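# Place the housing with inserts onto the press base plate

## Task

Carry the housing, inserts still seated in its holes, so that all of it sits on the press's base plate with the holes facing upward, touching nothing but the plate, and with no other object bearing down on the housing or in contact with its inserts.

## Robot and tools

Robot: two arms, left_arm and right_arm, each ending in a five-finger hand. right_arm has a right hand; left_arm has a mirrored left hand. Bases in the scene frame: left_arm at (+0.024, +0.324, 0) m, quat_wxyz (+1.000, 0, 0, -0.018); right_arm at (-0.020, -0.340, 0) m, quat_wxyz (+1.000, 0, 0, +0.012). A post stands on the floor behind the arms. Loose objects may occasionally get nudged by the scene.

Scene frame: origin at table-top height, halfway between the nominal bases; +z up, +x out over the table, left_arm toward +y. Image left/right does not match arm names. Each arm's reported hand poses and targets, and all offsets you send, use that arm's own base frame.

Hand point: a point fixed to the palm, 0.05 m in front of it and 0.15 m from the wrist mount along the fingers. Its +z runs along straight fingers, +y out of the palm, +x across the palm away from the thumb on the right hand (toward the thumb on the left hand). Straight fingers extend 0.06 to 0.07 m past the point along +z, their centre lines 0.06 m behind it along -y. A rigid bracket on the little-finger side of the wrist can strike objects. Tracking is loose: the hand often rests 1 to 3 cm (sometimes 5 cm) off, usually low, and a loaded elbow may sag. That alone does not mean contact.

Row layout (used by execute_actions and move): exactly 28 numbers, each in [-1, 1], always covering both arms. Order: left_arm dx, dy, dz, rx, ry, rz; left hand little, ring, middle, index, thumb_bend, thumb_turn, force_limit, speed; then the same 14 for right_arm. dx..rz are offsets, not poses: they count from that arm's current Hand target, along its base axes, and 1.0 equals 0.6 m or 180 degrees. rx, ry, rz form one rotation vector, turning about the Hand target's position. All zeros in an arm's six pose slots means no new pose request. Orientation commands are clipped each step to within 40 degrees of the measured orientation.

Hand numbers: fingers and thumb_bend use +1 open/straight, -1 closed. thumb_turn +1 puts the thumb beside the palm, -1 in front of it, opposite the fingers. force_limit maps -1..+1 to about 0..10 N at the fingertip (0..15 N for the two thumb motors). speed rises from near zero at -1 to full at +0.48 and stays full up to +1. Use about -0.94 or slower for a gentle grip. With the thumb in front, the hand wraps objects roughly 0.035 to 0.065 m thick, or handles down to about 0.025 m. Thumb tip and index pad can pinch light items up to about 0.08 m. To keep a hand unchanged, resend its last executed eight numbers. If it has never been commanded, send its hand_measured plus hand_force_limit and hand_speed. A motor moves only when its target changes by 0.002 or more. To squeeze harder, raise force_limit and send a target more closed than hand_measured. To loosen, send a more open one.

execute_actions(actions, cameras): actions is a list of actions; each action is up to 15 rows, one per 1/30 s step. A short action repeats its last row to step 15. Every row in an action is offset from the pose at that action's start, so repeating an offset in a later action moves further. Images come only if actions is empty or cameras requests them ("all", names, or []).

move(target, speed, blend, blocking, cameras): target is one 28-number row, or a list of up to 15 rows. Every row is an offset from the same starting Hand targets, not chained. Paths are straight and not collision-avoiding. They share a 10 s cap. speed: m/s, 0.002 to 4.3, default 0.25 (rotation up to twice that in rad/s), one value or one per target. blend: corner radius in m, 0 = stop at each. blocking=false returns after about 0.5 s while motion continues. Hand numbers of the first row go out at the start; later rows' hand numbers go out on arrival once everything is still. The result adds a move: line with the ending (done, off_target, moving, held, fault) and any limits (paced = clipped, held = withheld steps).

wait(seconds, cameras): 0 to 3600 s, sends nothing new and lets a running move continue. stop(cameras): brakes the running move. zoom_image(camera, region): camera is cam_high, cam_low, cam_left_wrist or cam_right_wrist; region [x0, y0, x1, y1] in pixels, at most 504 by 504, taken from the latest image. show_instructions(): shows the reference pages. finished_scene(scene): ends the scene permanently; only call it when the housing rests correctly without the robot.

Results: end_effector_position (m) and end_effector_quat_wxyz per arm in its base frame, possibly off by a few cm. Hand target is the last commanded pose after clipping, and the base for the next offsets. If the hand rests short, send the remainder as an offset. hand_measured, hand_stopped_by (moving, target, force, stalled, fault) and hand_load_n (positive when pushed open) follow the motor order. A dropped grip shows as hand_load_n falling near 0. Joint torques include offsets and noise; entries 3 and 4 wrap at ±28 N m. Lines that barely changed may be omitted. Joint ranges (rad): waist -2.880..2.880, shoulder 0..3.142, elbow 0..3.019, wrist pitch -1.693..1.571, wrist yaw -1.571..1.571, wrist roll -2.094..2.094.

Avoid: dropping parts even a few millimetres, releasing moving parts, slamming or striking fixed or heavy things, overloading fingers, letting anything leave the table, and any contact between the two arms or hands. Never close one hand on the other's fingers. A blocked arm keeps pushing; command it back past its hand point to relieve it. Long holds, stretched reach or pushing toward unreachable poses heat motors. A MOTOR HOT line warns; at 100 °C that arm goes limp for 30 to 60 s.

Each tool is called after "Call:" by a JSON object that holds its "fn" and its "kwargs", one argument or row to a line.

Reference images:

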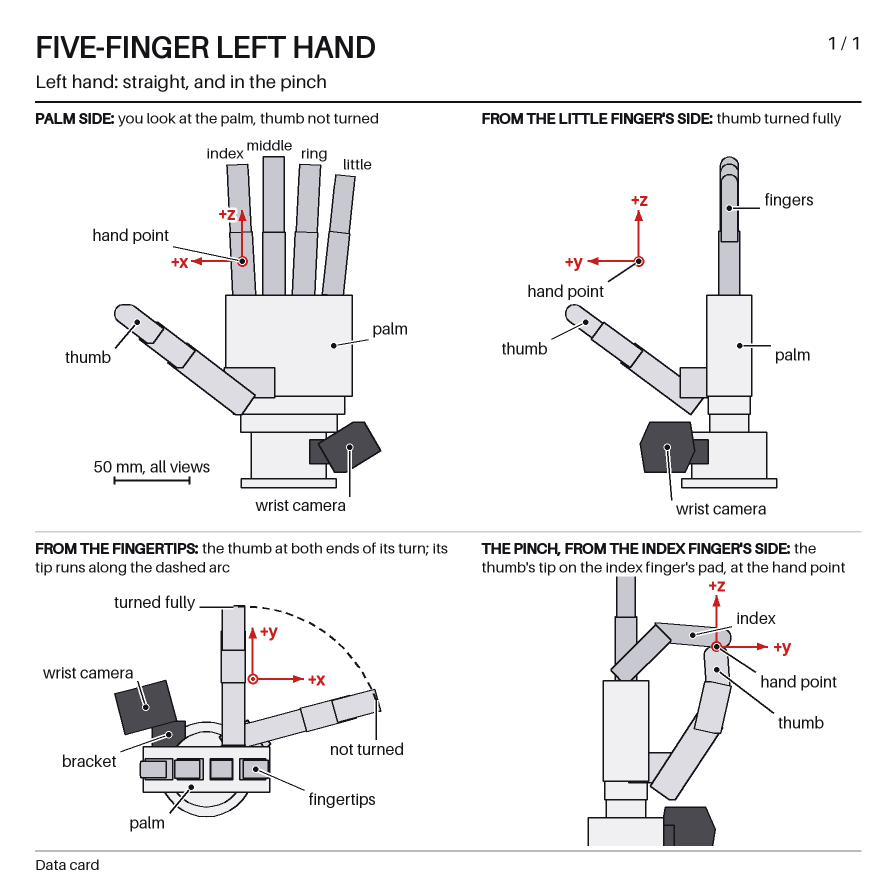

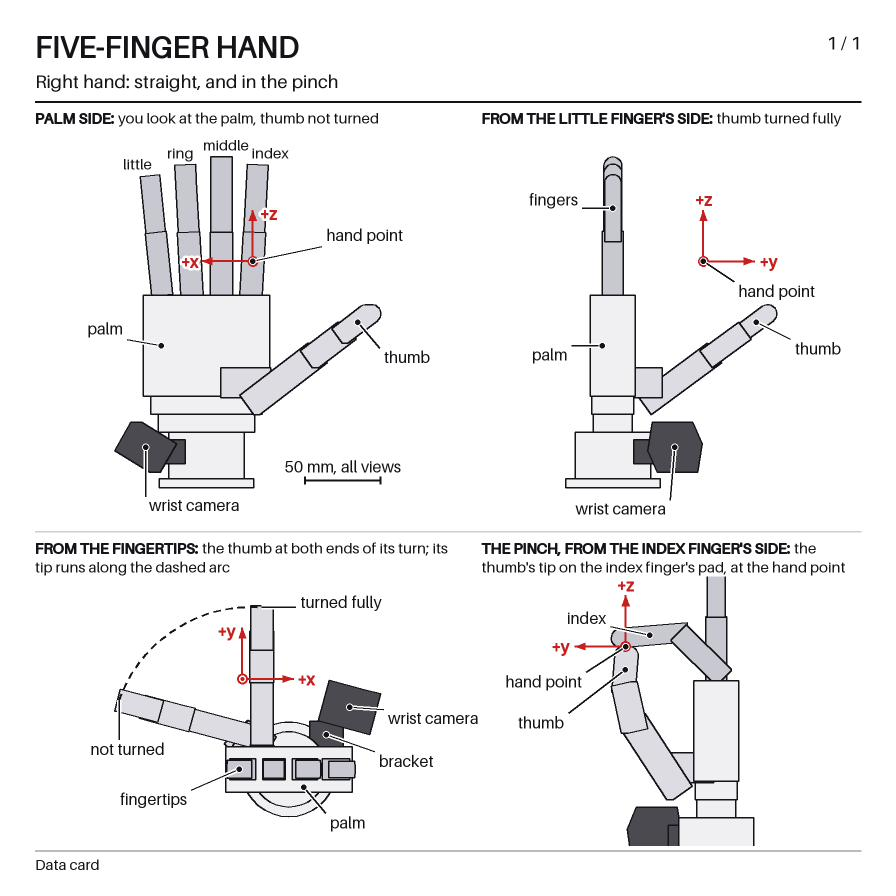

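## Session

Call:
{"fn": "execute_actions", "kwargs": {
  "actions": []
}}

Scene clock: 0.00 s.
left_arm: end_effector_position=(+0.1263, -0.4856, +0.2386) hand_measured=(+1.000, +1.000, +1.000, +1.000, +1.000, +1.000) hand_load_n=(+0.0, +0.0, +0.0, +0.0, +0.0, +0.0) hand_stopped_by=(target, target, target, target, target, target) hand_force_limit=0.00 hand_speed=-0.80 end_effector_quat_wxyz=(-0.140, +0.692, -0.653, +0.275) | right_arm: end_effector_position=(+0.9625, -0.2042, +0.1551) hand_measured=(+1.000, +1.000, +1.000, +1.000, +1.000, +1.000) hand_load_n=(+0.0, +0.0, +0.0, +0.5, +0.0, +0.0) hand_stopped_by=(target, target, target, target, target, target) hand_force_limit=0.00 hand_speed=-0.80 end_effector_quat_wxyz=(+0.500, +0.211, +0.812, -0.217)
Joint positions: left_arm=[-1.411 1.385 1.328 -1.211 -0.558 -1.381] | right_arm=[-0.178 2.415 2.194 -0.245 0.44 1.626]
Joint velocities: within noise
Joint torques (N m): no reading
Motor temperatures (°C): left_arm=[29 33 27 26 36 25] | right_arm=[35 29 26 31 27 33]
Heat: left arm: hottest wrist yaw 36 °C; right arm: hottest waist 35 °C.
Hand target: left_arm +0.1274, -0.4923, +0.2504; -0.132, +0.693, -0.649, +0.285 | right_arm +0.9670, -0.2050, +0.1698; +0.511, +0.212, +0.804, -0.216

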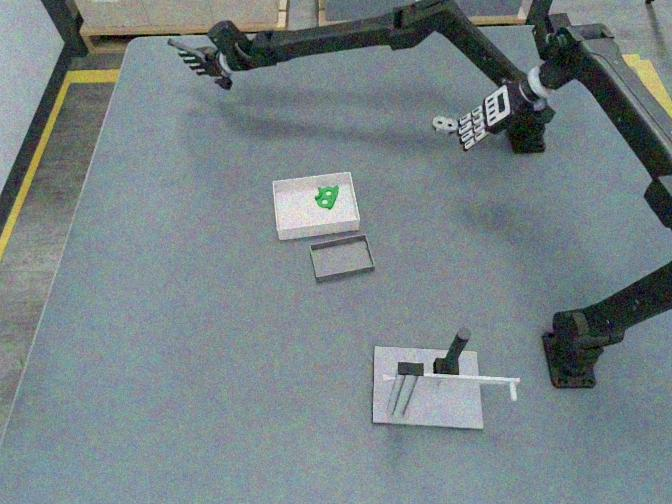

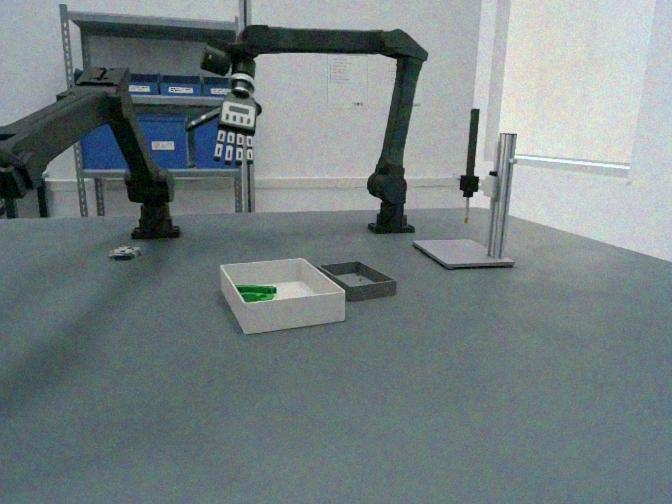

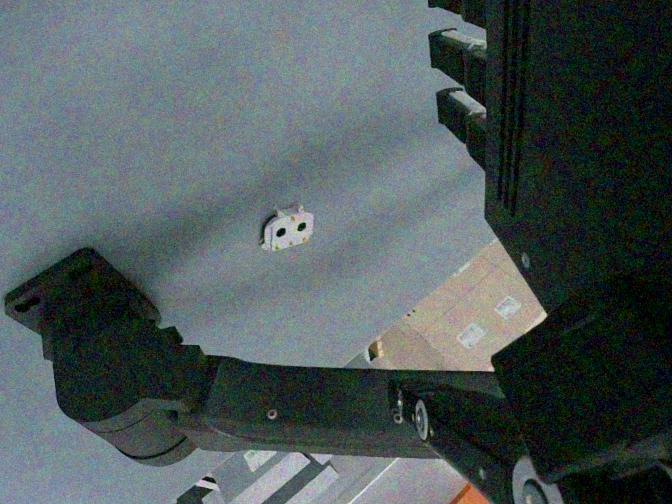

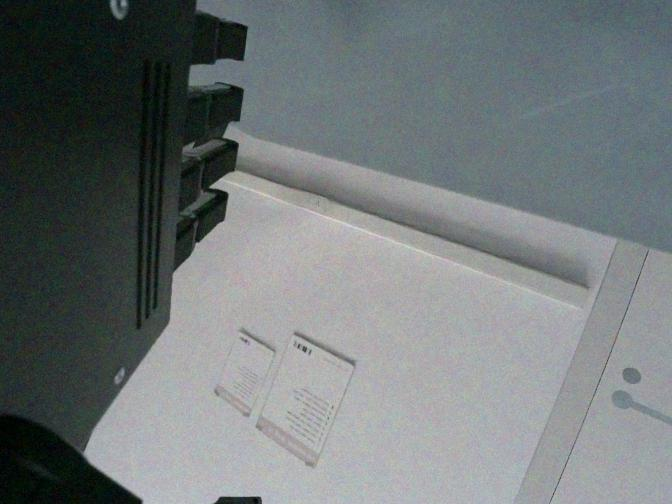

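Call:
{"fn": "zoom_image", "kwargs": {
  "camera": "cam_high",
  "region": [260, 160, 400, 290]
}}

Call:
{"fn": "zoom_image", "kwargs": {
  "camera": "cam_left_wrist",
  "region": [220, 170, 360, 280]
}}

Call:
{"fn": "zoom_image", "kwargs": {
  "camera": "cam_high",
  "region": [350, 310, 540, 450]
}}

Call:
{"fn": "zoom_image", "kwargs": {
  "camera": "cam_low",
  "region": [60, 210, 200, 300]
}}

Call:
{"fn": "zoom_image", "kwargs": {
  "camera": "cam_low",
  "region": [210, 240, 410, 340]
}}

Call:
{"fn": "zoom_image", "kwargs": {
  "camera": "cam_low",
  "region": [390, 90, 550, 280]
}}

Call:
{"fn": "zoom_image", "kwargs": {
  "camera": "cam_high",
  "region": [400, 60, 580, 200]
}}

Scaled by 3.600.

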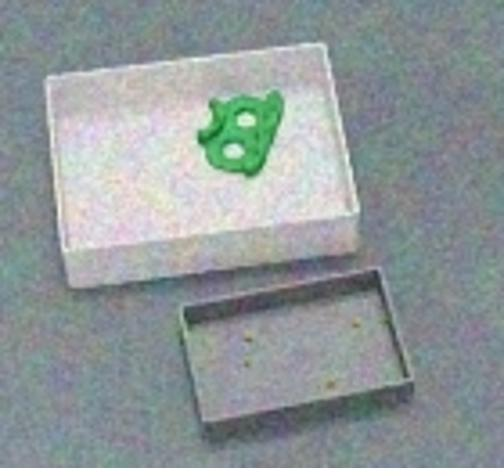

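Scaled by 3.600.

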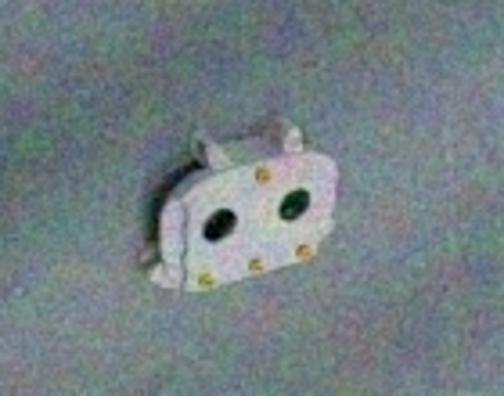

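Scaled by 2.653.

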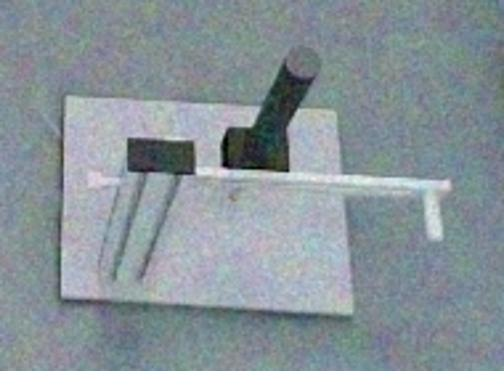

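Scaled by 3.600.

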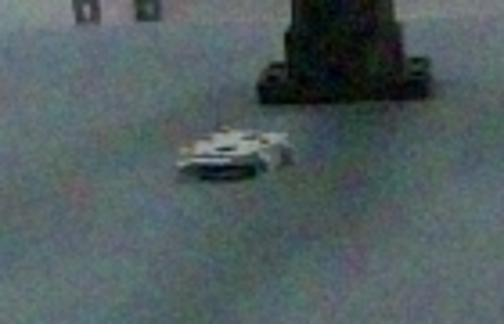

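Scaled by 2.520.

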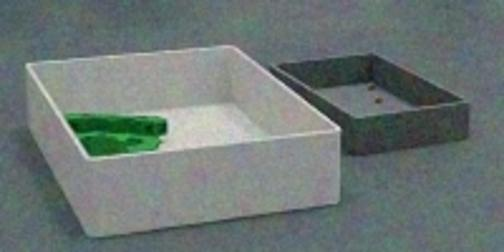

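Scaled by 2.653.

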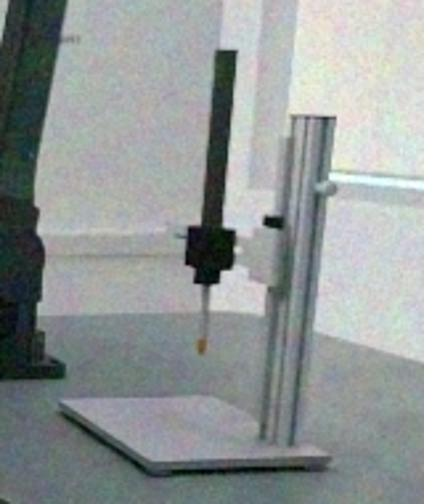

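Scaled by 2.800.

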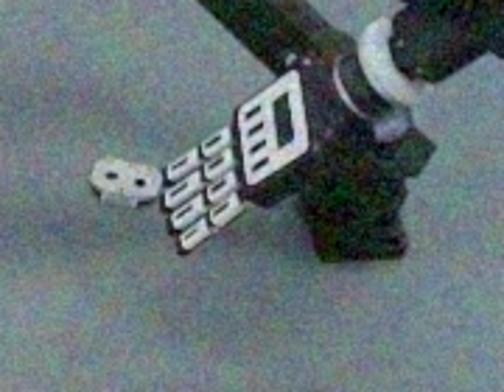

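Call:
{"fn": "zoom_image", "kwargs": {
  "camera": "cam_low",
  "region": [440, 90, 660, 280]
}}

Call:
{"fn": "move", "kwargs": {
  "target": [0.1,0.1,0.5,0,0,0,1,1,1,1,1,1,0,-0.8, 0,0,0,0,0,0,1,1,1,1,1,1,0,-0.8],
  "cameras": ["cam_high","cam_left_wrist"]
}}

Scaled by 2.291.

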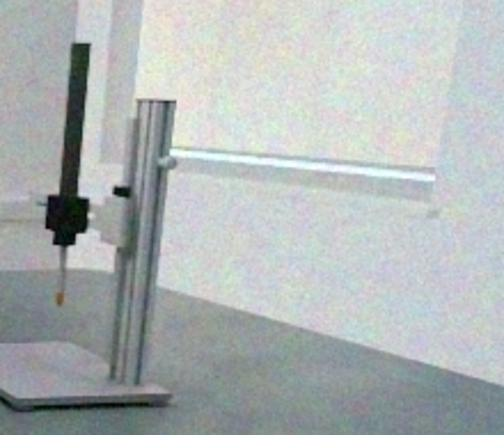

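Scene clock: 8.13 s.
left_arm: end_effector_position=(+0.1862, -0.4330, +0.5379) hand_measured=(+1.000, +1.000, +1.000, +1.000, +1.000, +1.000) hand_load_n=(+0.0, +0.0, +0.0, +0.0, +0.0, +0.0) hand_stopped_by=(target, target, target, target, target, target) hand_force_limit=0.00 hand_speed=-0.80 end_effector_quat_wxyz=(-0.098, +0.670, -0.644, +0.355) | right_arm: end_effector_position=(+0.9625, -0.2042, +0.1551) hand_measured=(+1.000, +1.000, +1.000, +1.000, +1.000, +1.000) hand_load_n=(+0.0, +0.0, +0.0, +0.0, +0.0, +0.0) hand_stopped_by=(target, target, target, target, target, target) hand_force_limit=0.00 hand_speed=-0.80 end_effector_quat_wxyz=(+0.500, +0.211, +0.812, -0.217)
Joint positions: left_arm=[-1.224 1.39 2.102 -1.67 -0.475 -1.113] | right_arm=[-0.178 2.415 2.194 -0.245 0.44 1.626]
Joint torques (N m): left_arm=[0.44 -8.35 10.09 1.05 -0.08 0.07] | right_arm=[-0.85 -28.81 13.6 1.96 0.16 0.02]
Heat: left arm: hottest wrist yaw 36 °C; right arm: hottest waist 35 °C.
Hand target: left_arm +0.1874, -0.4325, +0.5501; -0.133, +0.693, -0.649, +0.285 | right_arm +0.9670, -0.2050, +0.1698; +0.511, +0.212, +0.804, -0.216
Off the commanded pose: left_arm 0.013 m, 9 deg | right_arm 0.015 m, 2 deg.
joint sent to its limit (left arm) — joint 4 (wrist pitch), lower limit. The joint targets are off in orientation, not in position.
move: off_target (left_arm)

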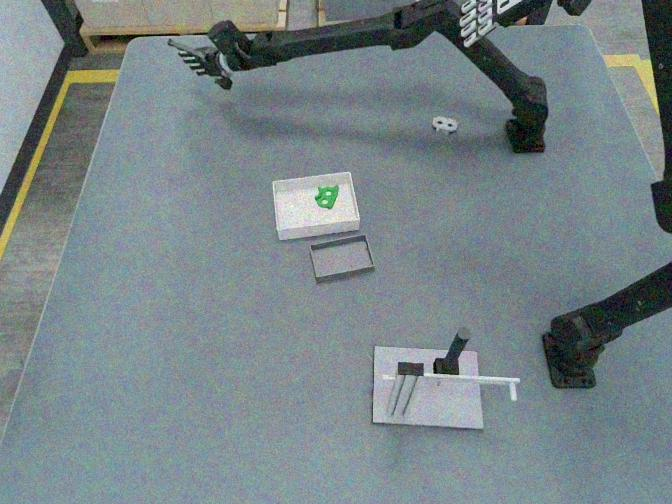

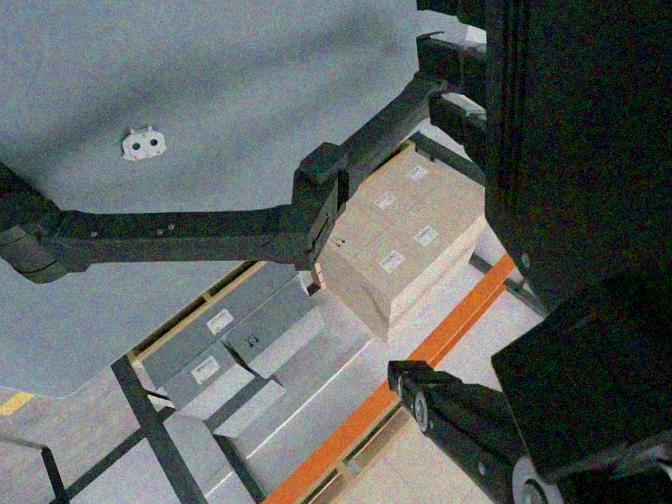

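Call:
{"fn": "zoom_image", "kwargs": {
  "camera": "cam_high",
  "region": [410, 90, 480, 150]
}}

Call:
{"fn": "zoom_image", "kwargs": {
  "camera": "cam_left_wrist",
  "region": [105, 105, 185, 175]
}}

Scaled by 7.200.

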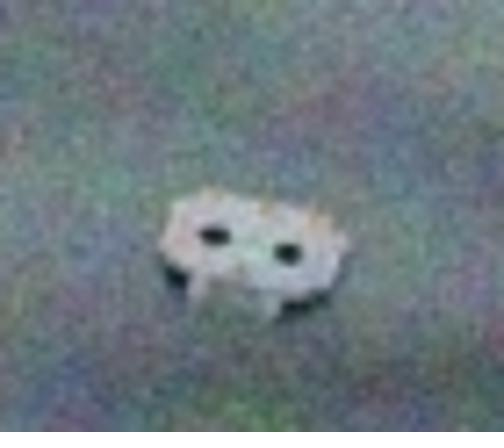

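Scaled by 6.300.

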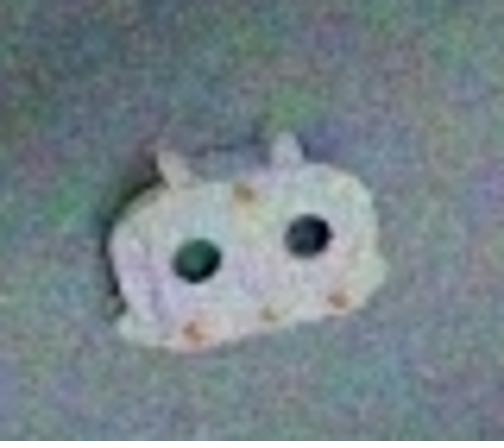

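Call:
{"fn": "move", "kwargs": {
  "target": [0.393,0.464,0.117,0,0,0.259,1,1,1,1,1,1,0,-0.8, 0,0,0,0,0,0,1,1,1,1,1,1,0,-0.8],
  "speed": 0.4
}}

Scene clock: 12.57 s.
left_arm: end_effector_position=(+0.4267, -0.1541, +0.6045) hand_measured=(+1.000, +1.000, +1.000, +1.000, +1.000, +1.000) hand_load_n=(+0.0, -0.5, +0.0, +0.0, -0.5, -0.5) hand_stopped_by=(target, target, target, target, target, target) hand_force_limit=0.00 hand_speed=-0.80 end_effector_quat_wxyz=(-0.235, +0.847, -0.322, +0.352) | right_arm: end_effector_position=(+0.9625, -0.2042, +0.1551) hand_measured=(+1.000, +1.000, +1.000, +1.000, +1.000, +1.000) hand_load_n=(+0.0, +0.0, +0.0, +0.0, +0.0, +0.0) hand_stopped_by=(target, target, target, target, target, target) hand_force_limit=0.00 hand_speed=-0.80 end_effector_quat_wxyz=(+0.500, +0.211, +0.812, -0.217)
Joint positions: left_arm=[-0.407 1.374 2.241 -1.67 -0.47 -1.058] | right_arm=[-0.178 2.415 2.194 -0.245 0.44 1.626]
Joint torques (N m): left_arm=[-0.09 -6.65 9.95 1.36 -0.19 0.08] | right_arm=[-0.79 -28.81 13.59 1.98 0.16 0.02]
Heat: left arm: hottest wrist yaw 36 °C; right arm: hottest waist 35 °C.
Hand target: left_arm +0.4232, -0.1539, +0.6205; -0.234, +0.893, -0.322, +0.209 | right_arm +0.9670, -0.2050, +0.1698; +0.511, +0.212, +0.804, -0.216
Off the commanded pose: left_arm 0.016 m, 17 deg | right_arm 0.015 m, 2 deg.
joint sent to its limit (left arm) — joint 4 (wrist pitch), lower limit. The joint targets are off in orientation, not in position.
move: off_target (left_arm)

Call:
{"fn": "move", "kwargs": {
  "target": [-0.289,-0.577,-0.367,0.0545,-0.1317,-0.654,1,1,1,1,1,-1,0,0, -0.695,-0.242,0.467,0,0,-0.111,1,1,1,1,1,1,0,-0.8],
  "speed": 0.4,
  "cameras": ["cam_high","cam_left_wrist"]
}}

Scene clock: 19.70 s.
left_arm: end_effector_position=(+0.2454, -0.4928, +0.3700) hand_measured=(+1.000, +1.000, +1.000, +1.000, +1.000, -1.000) hand_load_n=(+0.0, +0.0, +0.0, +0.0, +0.0, +0.0) hand_stopped_by=(target, target, target, target, target, target) hand_force_limit=0.00 hand_speed=0.00 end_effector_quat_wxyz=(+0.044, -0.130, +0.903, -0.407) | right_arm: end_effector_position=(+0.5517, -0.3503, +0.4553) hand_measured=(+1.000, +1.000, +1.000, +1.000, +1.000, +1.000) hand_load_n=(+0.0, +0.0, +0.0, +0.0, +0.0, +0.0) hand_stopped_by=(target, target, target, target, target, target) hand_force_limit=0.00 hand_speed=-0.80 end_effector_quat_wxyz=(+0.473, +0.351, +0.750, -0.300)
Joint positions: left_arm=[-0.989 1.413 1.621 -0.962 0.245 0.189] | right_arm=[-0.515 1.356 1.414 -0.485 0.451 1.638]
Joint torques (N m): left_arm=[0.32 -11.87 12.48 2.22 0.39 0.15] | right_arm=[-0.97 -13.1 11.64 1.4 0.09 -0.06]
Motor temperatures (°C): left_arm=[29 33 30 26 36 25] | right_arm=[35 32 31 31 27 33]
Heat: left arm: hottest wrist yaw 36 °C; right arm: hottest waist 35 °C.
Hand target: left_arm +0.2497, -0.5002, +0.4002; +0.057, -0.118, +0.892, -0.432 | right_arm +0.5501, -0.3501, +0.4501; +0.466, +0.348, +0.755, -0.301
Off the commanded pose: left_arm 0.031 m, 4 deg | right_arm 0.006 m, 1 deg.
move: off_target (left_arm)

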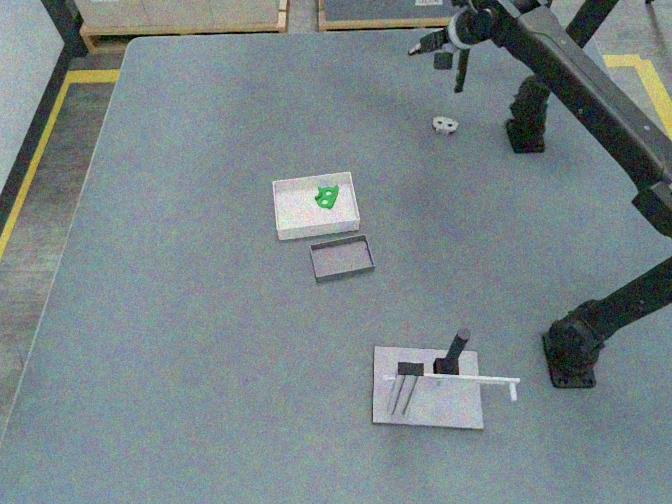

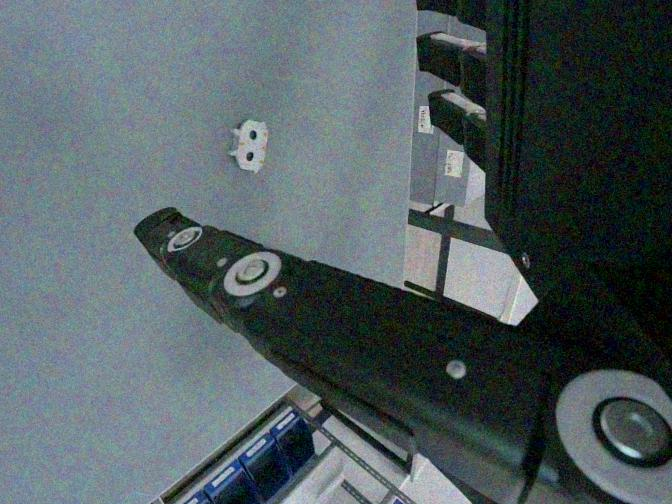

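Call:
{"fn": "move", "kwargs": {
  "target": [-0.0437,-0.335,-0.30,0,0,-0.183,1,1,1,1,1,-1,0,0, -0.667,-0.25,0.083,0,0,-0.233,1,1,1,1,1,1,0,-0.8],
  "speed": 0.3,
  "cameras": ["cam_high","cam_left_wrist","cam_low"]
}}

Scene clock: 22.30 s.
left_arm: end_effector_position=(+0.2204, -0.6875, +0.1954) hand_measured=(+1.000, +1.000, +1.000, +1.000, +1.000, -1.000) hand_load_n=(+0.0, +0.0, +0.0, +0.0, +0.0, +0.0) hand_stopped_by=(target, target, target, target, target, target) hand_force_limit=0.00 hand_speed=0.00 end_effector_quat_wxyz=(-0.079, +0.126, +0.898, -0.414) | right_arm: end_effector_position=(+0.1502, -0.5022, +0.4855) hand_measured=(+1.000, +1.000, +1.000, +1.000, +1.000, +1.000) hand_load_n=(+0.0, +0.0, +0.0, +0.0, +0.0, +0.0) hand_stopped_by=(target, target, target, target, target, target) hand_force_limit=0.00 hand_speed=-0.80 end_effector_quat_wxyz=(+0.322, +0.599, +0.583, -0.445)
Joint positions: left_arm=[-1.118 1.969 1.887 -0.788 0.568 0.519] | right_arm=[-1.199 1.046 1.268 -0.691 0.496 1.663]
Joint torques (N m): left_arm=[-0.97 -18.55 13.12 1.13 0.63 0.11] | right_arm=[-0.85 -7.59 13.91 1.39 0.11 -0.08]
Heat: left arm: hottest wrist yaw 36 °C; right arm: hottest waist 35 °C.
Hand target: left_arm +0.2235, -0.7013, +0.2201; -0.068, +0.140, +0.889, -0.431 | right_arm +0.1499, -0.5001, +0.4997; +0.327, +0.596, +0.581, -0.448
Off the commanded pose: left_arm 0.028 m, 3 deg | right_arm 0.015 m, 1 deg.
move: off_target (left_arm, right_arm)
Images, in order (width x height): cam_high 672x504, cam_low 672x504, cam_left_wrist 672x504.

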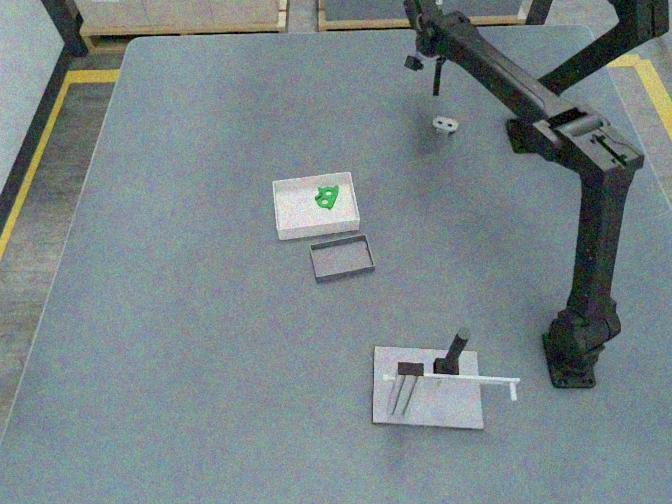

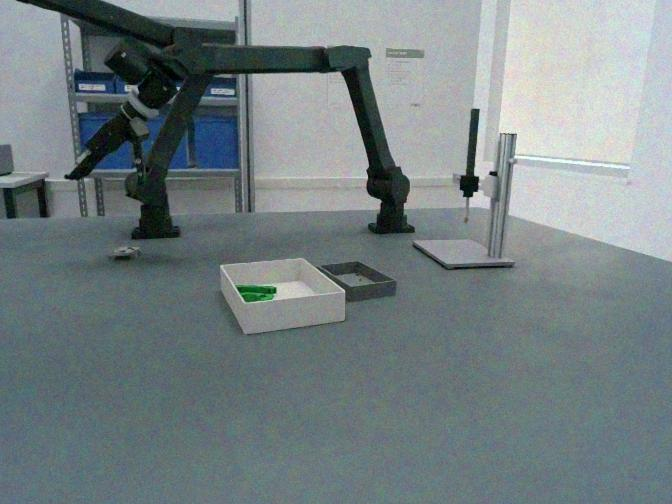

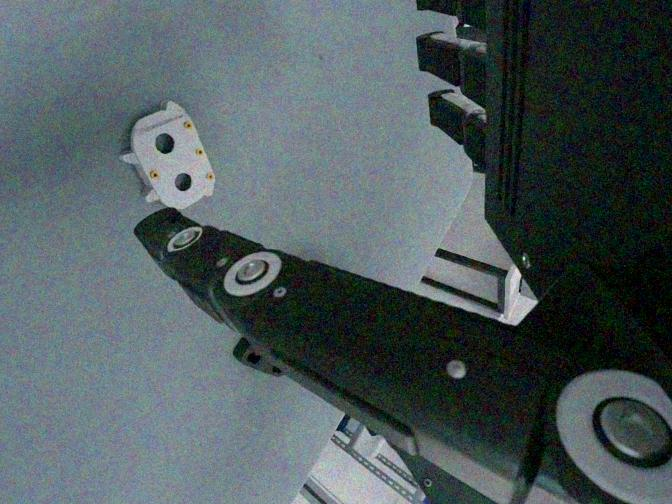

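Call:
{"fn": "zoom_image", "kwargs": {
  "camera": "cam_left_wrist",
  "region": [100, 80, 240, 230]
}}

Scaled by 3.360.

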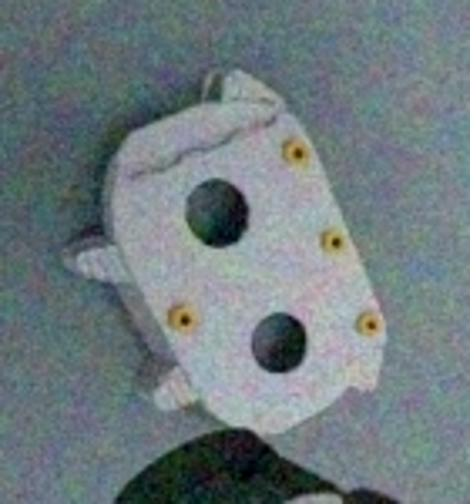

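Call:
{"fn": "zoom_image", "kwargs": {
  "camera": "cam_left_wrist",
  "region": [390, 0, 530, 190]
}}

Call:
{"fn": "zoom_image", "kwargs": {
  "camera": "cam_low",
  "region": [50, 120, 200, 290]
}}

Scaled by 2.653.

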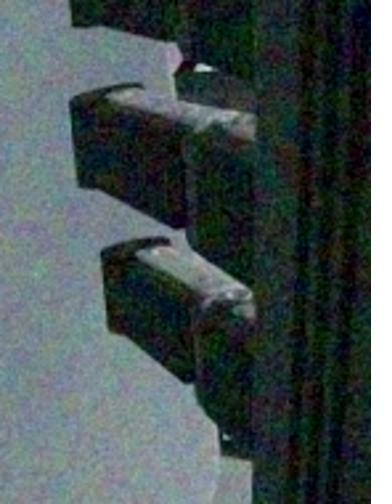

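Scaled by 2.965.

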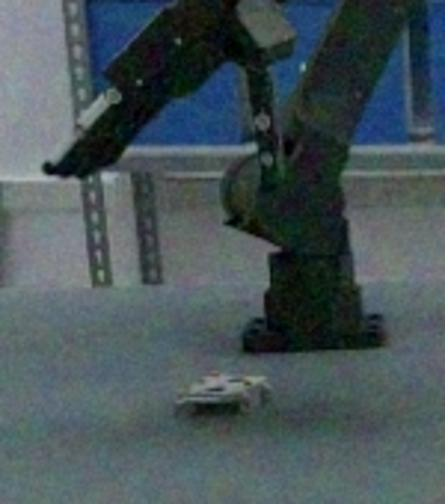

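Call:
{"fn": "move", "kwargs": {
  "target": [-0.1175,-0.018,-0.158,0,0,0.022,1,1,0.2,0.2,0.75,-1,0,-0.3, 0,0,0,0,0,0,1,1,1,1,1,1,0,-0.8],
  "speed": 0.15,
  "cameras": ["cam_high","cam_left_wrist","cam_low"]
}}

Scene clock: 28.17 s.
left_arm: end_effector_position=(+0.1527, -0.7109, +0.1187) hand_measured=(+1.000, +1.000, +0.200, +0.200, +0.750, -1.000) hand_load_n=(+0.0, +0.0, +0.0, +0.0, +0.0, +0.0) hand_stopped_by=(target, target, target, target, target, target) hand_force_limit=0.00 hand_speed=-0.30 end_effector_quat_wxyz=(-0.056, +0.113, +0.897, -0.424) | right_arm: end_effector_position=(+0.1502, -0.5022, +0.4855) hand_measured=(+1.000, +1.000, +1.000, +1.000, +1.000, +1.000) hand_load_n=(+0.0, +0.0, +0.0, +0.0, +0.0, +0.0) hand_stopped_by=(target, target, target, target, target, target) hand_force_limit=0.00 hand_speed=-0.80 end_effector_quat_wxyz=(+0.321, +0.599, +0.583, -0.445)
Joint positions: left_arm=[-1.237 1.962 1.658 -0.476 0.446 0.396] | right_arm=[-1.199 1.046 1.268 -0.691 0.496 1.662]
Joint torques (N m): left_arm=[-0.56 -19.08 7.88 2.85 0.32 -0.16] | right_arm=[-0.85 -7.65 13.93 1.39 0.11 -0.07]
Heat: left arm: hottest wrist yaw 36 °C; right arm: hottest waist 35 °C.
Hand target: left_arm +0.1531, -0.7120, +0.1254; -0.053, +0.109, +0.893, -0.433 | right_arm +0.1499, -0.5001, +0.4997; +0.327, +0.596, +0.581, -0.448
Off the commanded pose: left_arm 0.007 m, 1 deg | right_arm 0.014 m, 1 deg.
move: done
Images, in order (width x height): cam_high 672x504, cam_low 672x504, cam_left_wrist 672x504.

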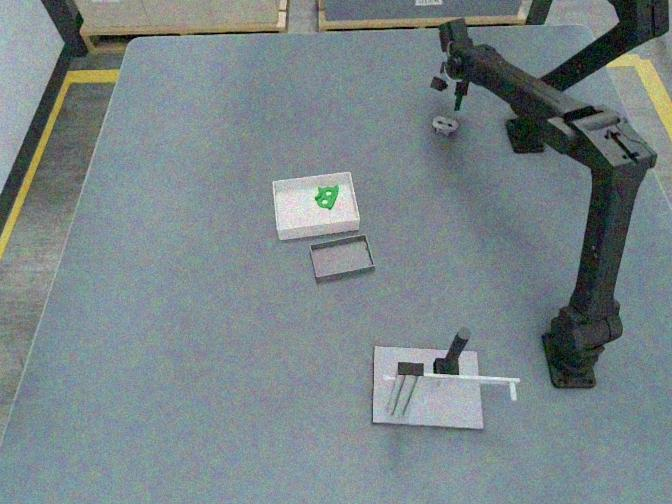

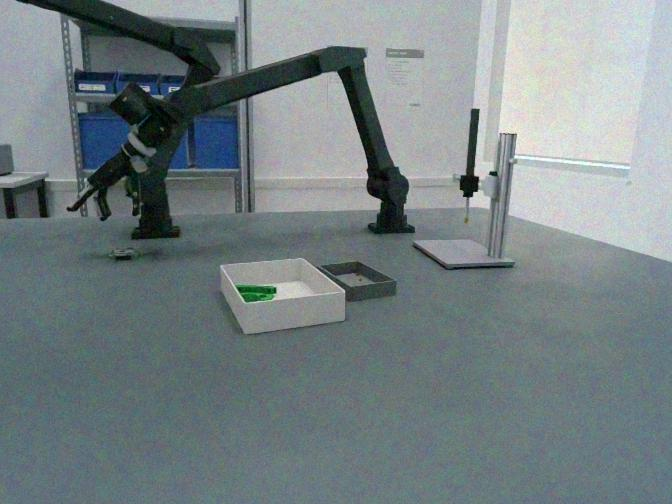

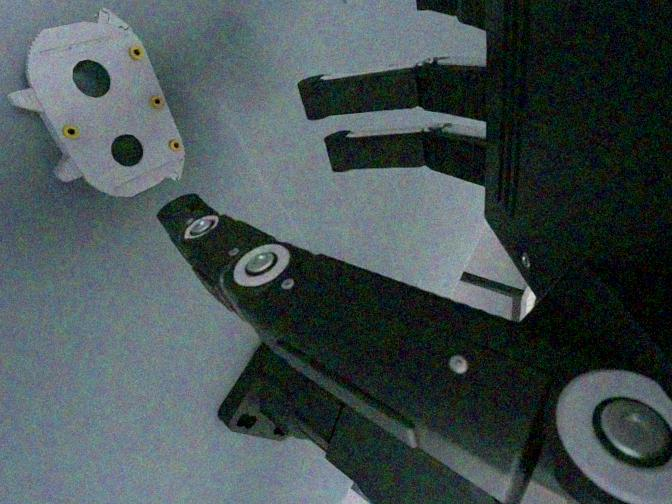

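Call:
{"fn": "move", "kwargs": {
  "target": [0.029,0.019,-0.088,0,0,-0.006,1,1,0.2,0.2,0.75,-1,0,-0.3, 0,0,0,0,0,0,1,1,1,1,1,1,0,-0.8],
  "speed": 0.1,
  "cameras": ["cam_high","cam_left_wrist","cam_low"]
}}

Call:
{"fn": "zoom_image", "kwargs": {
  "camera": "cam_left_wrist",
  "region": [0, 0, 400, 300]
}}

Scene clock: 30.80 s.
left_arm: end_effector_position=(+0.1672, -0.7017, +0.0885) hand_measured=(+1.000, +1.000, +0.200, +0.200, +0.750, -1.000) hand_load_n=(+0.0, +0.0, +0.0, +0.0, +0.0, +0.0) hand_stopped_by=(target, target, target, target, target, target) hand_force_limit=0.00 hand_speed=-0.30 end_effector_quat_wxyz=(-0.058, +0.115, +0.891, -0.435) | right_arm: end_effector_position=(+0.1502, -0.5022, +0.4855) hand_measured=(+1.000, +1.000, +1.000, +1.000, +1.000, +1.000) hand_load_n=(+0.0, +0.0, -0.5, +0.0, +0.0, +0.0) hand_stopped_by=(target, target, target, target, target, target) hand_force_limit=0.00 hand_speed=-0.80 end_effector_quat_wxyz=(+0.321, +0.599, +0.583, -0.445)
Joint positions: left_arm=[-1.207 1.973 1.582 -0.374 0.478 0.413] | right_arm=[-1.199 1.046 1.268 -0.691 0.496 1.662]
Joint torques (N m): left_arm=[-0.09 -16.32 7.49 2.84 0.51 0.08] | right_arm=[-0.85 -7.65 13.91 1.39 0.11 -0.07]
Heat: left arm: hottest wrist yaw 36 °C; right arm: hottest waist 35 °C.
Hand target: left_arm +0.1705, -0.7007, +0.0726; -0.057, +0.117, +0.892, -0.432 | right_arm +0.1499, -0.5001, +0.4997; +0.327, +0.596, +0.581, -0.448
Off the commanded pose: left_arm 0.016 m, 0 deg | right_arm 0.014 m, 1 deg.
move: off_target (left_arm)
Images, in order (width x height): cam_high 672x504, cam_low 672x504, cam_left_wrist 672x504.

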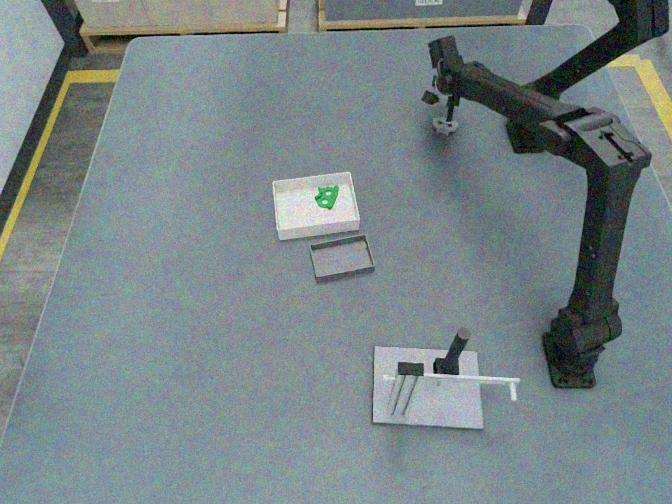

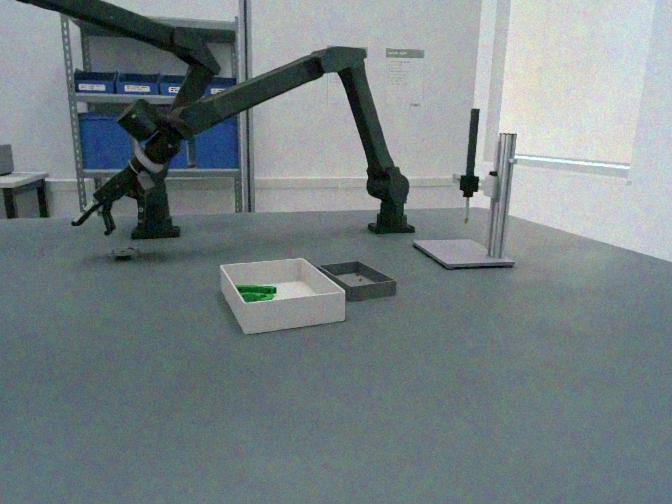

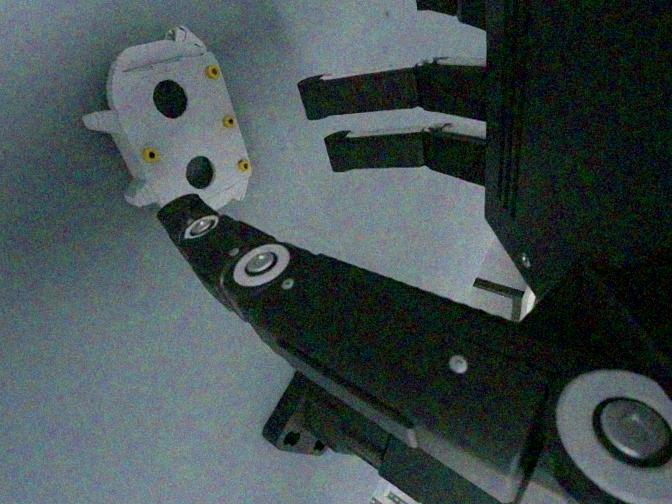

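Scaled by 1.260.

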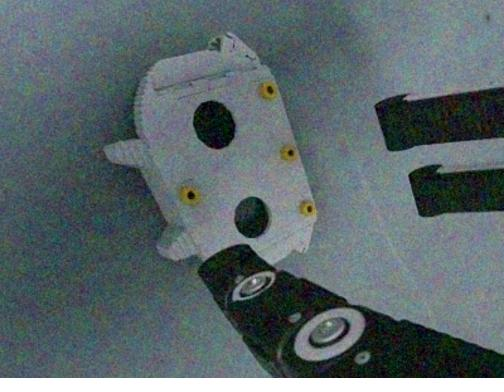

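Call:
{"fn": "move", "kwargs": {
  "target": [-0.0092,-0.0063,-0.061,0,0,0,1,1,0.2,0.2,0.75,-1,0,-0.3, 0,0,0,0,0,0,1,1,1,1,1,1,0,-0.8],
  "speed": 0.08,
  "cameras": ["cam_high","cam_left_wrist","cam_low"]
}}

Call:
{"fn": "zoom_image", "kwargs": {
  "camera": "cam_low",
  "region": [60, 180, 180, 280]
}}

Scene clock: 32.53 s.
left_arm: end_effector_position=(+0.1681, -0.7030, +0.0458) hand_measured=(+1.000, +1.000, +0.200, +0.200, +0.750, -1.000) hand_load_n=(+0.0, +0.0, +0.0, +0.0, +0.0, +0.0) hand_stopped_by=(target, target, target, target, target, target) hand_force_limit=0.00 hand_speed=-0.30 end_effector_quat_wxyz=(-0.058, +0.114, +0.893, -0.432) | right_arm: end_effector_position=(+0.1502, -0.5022, +0.4855) hand_measured=(+1.000, +1.000, +1.000, +1.000, +1.000, +1.000) hand_load_n=(+0.0, +0.0, +0.0, +0.0, +0.0, +0.0) hand_stopped_by=(target, target, target, target, target, target) hand_force_limit=0.00 hand_speed=-0.80 end_effector_quat_wxyz=(+0.321, +0.599, +0.583, -0.445)
Joint positions: left_arm=[-1.207 2.026 1.548 -0.293 0.476 0.413] | right_arm=[-1.199 1.046 1.268 -0.691 0.496 1.662]
Joint torques (N m): left_arm=[-0.62 -17.44 7.43 2.73 0.34 -0.01] | right_arm=[-0.85 -7.59 13.91 1.39 0.11 -0.07]
Heat: left arm: hottest wrist yaw 36 °C; right arm: hottest waist 35 °C.
Hand target: left_arm +0.1650, -0.7045, +0.0361; -0.057, +0.117, +0.892, -0.432 | right_arm +0.1499, -0.5001, +0.4997; +0.327, +0.596, +0.581, -0.448
Off the commanded pose: left_arm 0.010 m, 0 deg | right_arm 0.014 m, 1 deg.
move: done
Images, in order (width x height): cam_high 672x504, cam_low 672x504, cam_left_wrist 672x504.

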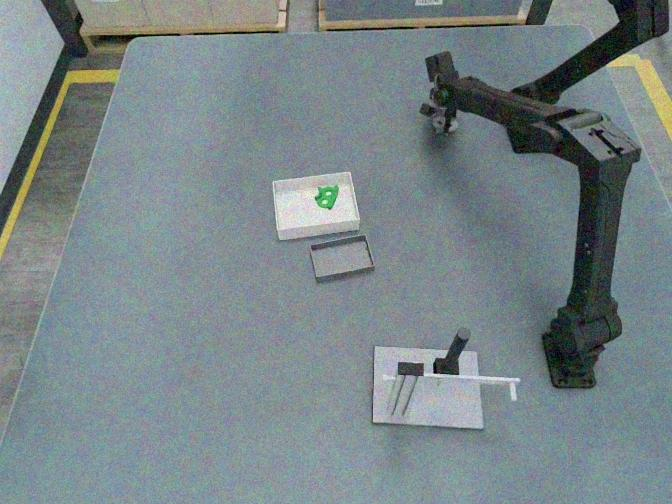

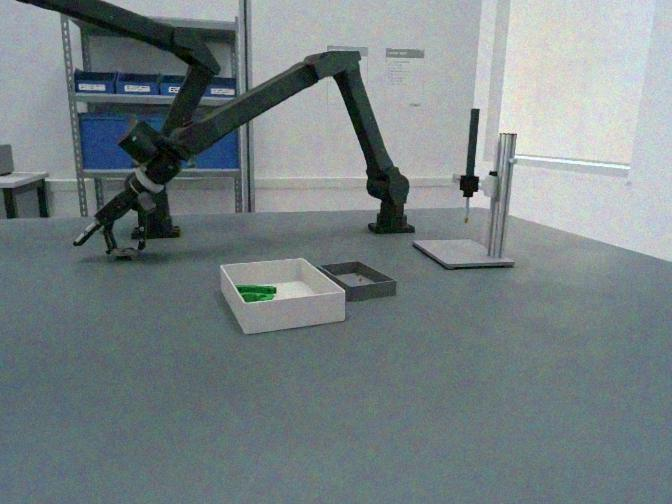

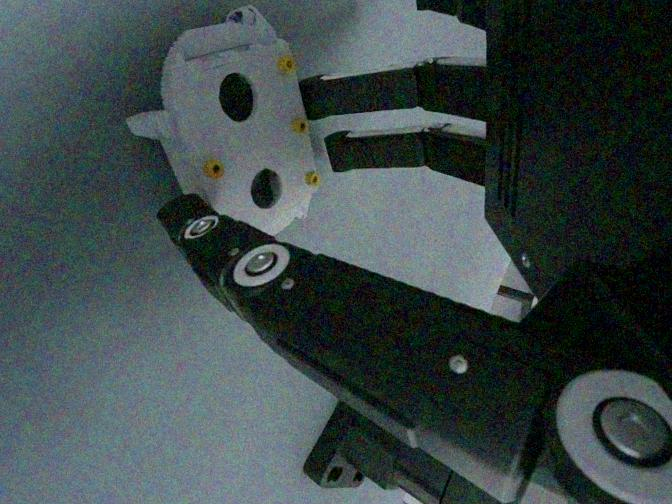

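Scaled by 4.200.

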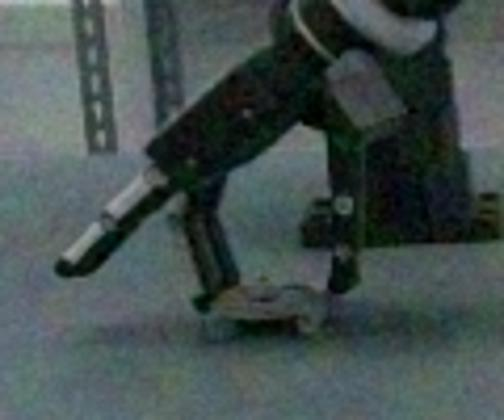

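Call:
{"fn": "move", "kwargs": {
  "target": [
    [0,0,0,0,0,0,1,1,0.5,0.5,0.75,-1,0,-0.3, 0,0,0,0,0,0,1,1,1,1,1,1,0,-0.8],
    [0,-0.001,-0.022,0,0,0,1,1,0.5,0.5,0.75,-1,0,-0.3, 0,0,0,0,0,0,1,1,1,1,1,1,0,-0.8]
  ],
  "speed": 0.05,
  "cameras": ["cam_left_wrist","cam_low"]
}}

Call:
{"fn": "zoom_image", "kwargs": {
  "camera": "cam_low",
  "region": [60, 180, 180, 280]
}}

Call:
{"fn": "zoom_image", "kwargs": {
  "camera": "cam_left_wrist",
  "region": [100, 0, 440, 260]
}}

Scene clock: 35.87 s.
left_arm: end_effector_position=(+0.1694, -0.7061, +0.0416) hand_measured=(+1.000, +1.000, +0.500, +0.500, +0.750, -1.000) hand_load_n=(+0.0, +0.0, +0.0, +0.0, +0.0, +0.0) hand_stopped_by=(target, target, target, target, target, target) hand_force_limit=0.00 hand_speed=-0.30 end_effector_quat_wxyz=(-0.055, +0.115, +0.890, -0.438) | right_arm: end_effector_position=(+0.1502, -0.5022, +0.4855) hand_measured=(+1.000, +1.000, +1.000, +1.000, +1.000, +1.000) hand_load_n=(+0.0, +0.0, +0.0, +0.0, +0.0, +0.0) hand_stopped_by=(target, target, target, target, target, target) hand_force_limit=0.00 hand_speed=-0.80 end_effector_quat_wxyz=(+0.321, +0.599, +0.583, -0.445)
Joint positions: left_arm=[-1.207 2.034 1.542 -0.266 0.476 0.413] | right_arm=[-1.199 1.046 1.268 -0.691 0.496 1.662]
Joint torques (N m): left_arm=[-0.38 -17.61 7.23 2.92 0.33 -0.01] | right_arm=[-0.85 -7.59 13.93 1.39 0.12 -0.06]
Heat: left arm: hottest wrist yaw 36 °C; right arm: hottest waist 35 °C.
Hand target: left_arm +0.1651, -0.7050, +0.0229; -0.057, +0.117, +0.892, -0.432 | right_arm +0.1499, -0.5001, +0.4997; +0.327, +0.596, +0.581, -0.448
Off the commanded pose: left_arm 0.019 m, 1 deg | right_arm 0.014 m, 1 deg.
move: off_target (left_arm)
Images, in order (width x height): cam_low 672x504, cam_left_wrist 672x504.

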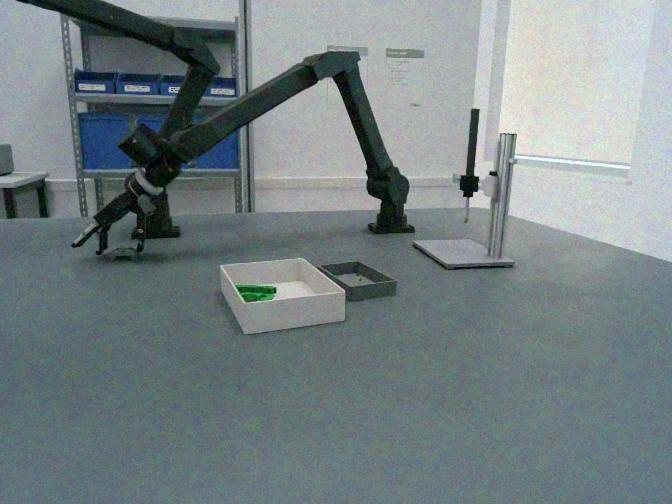

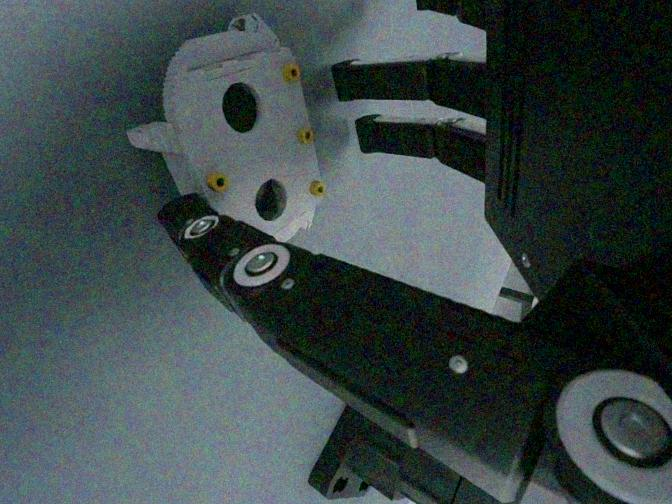

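Scaled by 4.200.

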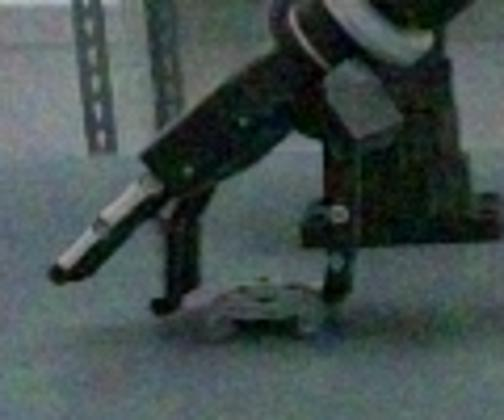

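Scaled by 1.482.

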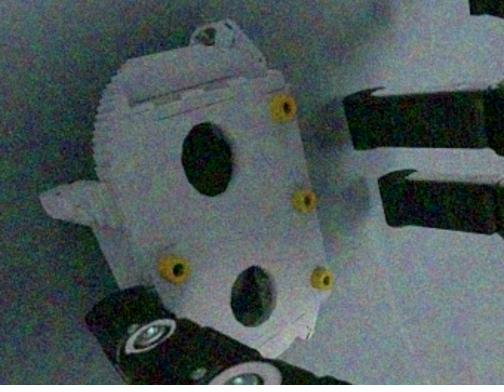

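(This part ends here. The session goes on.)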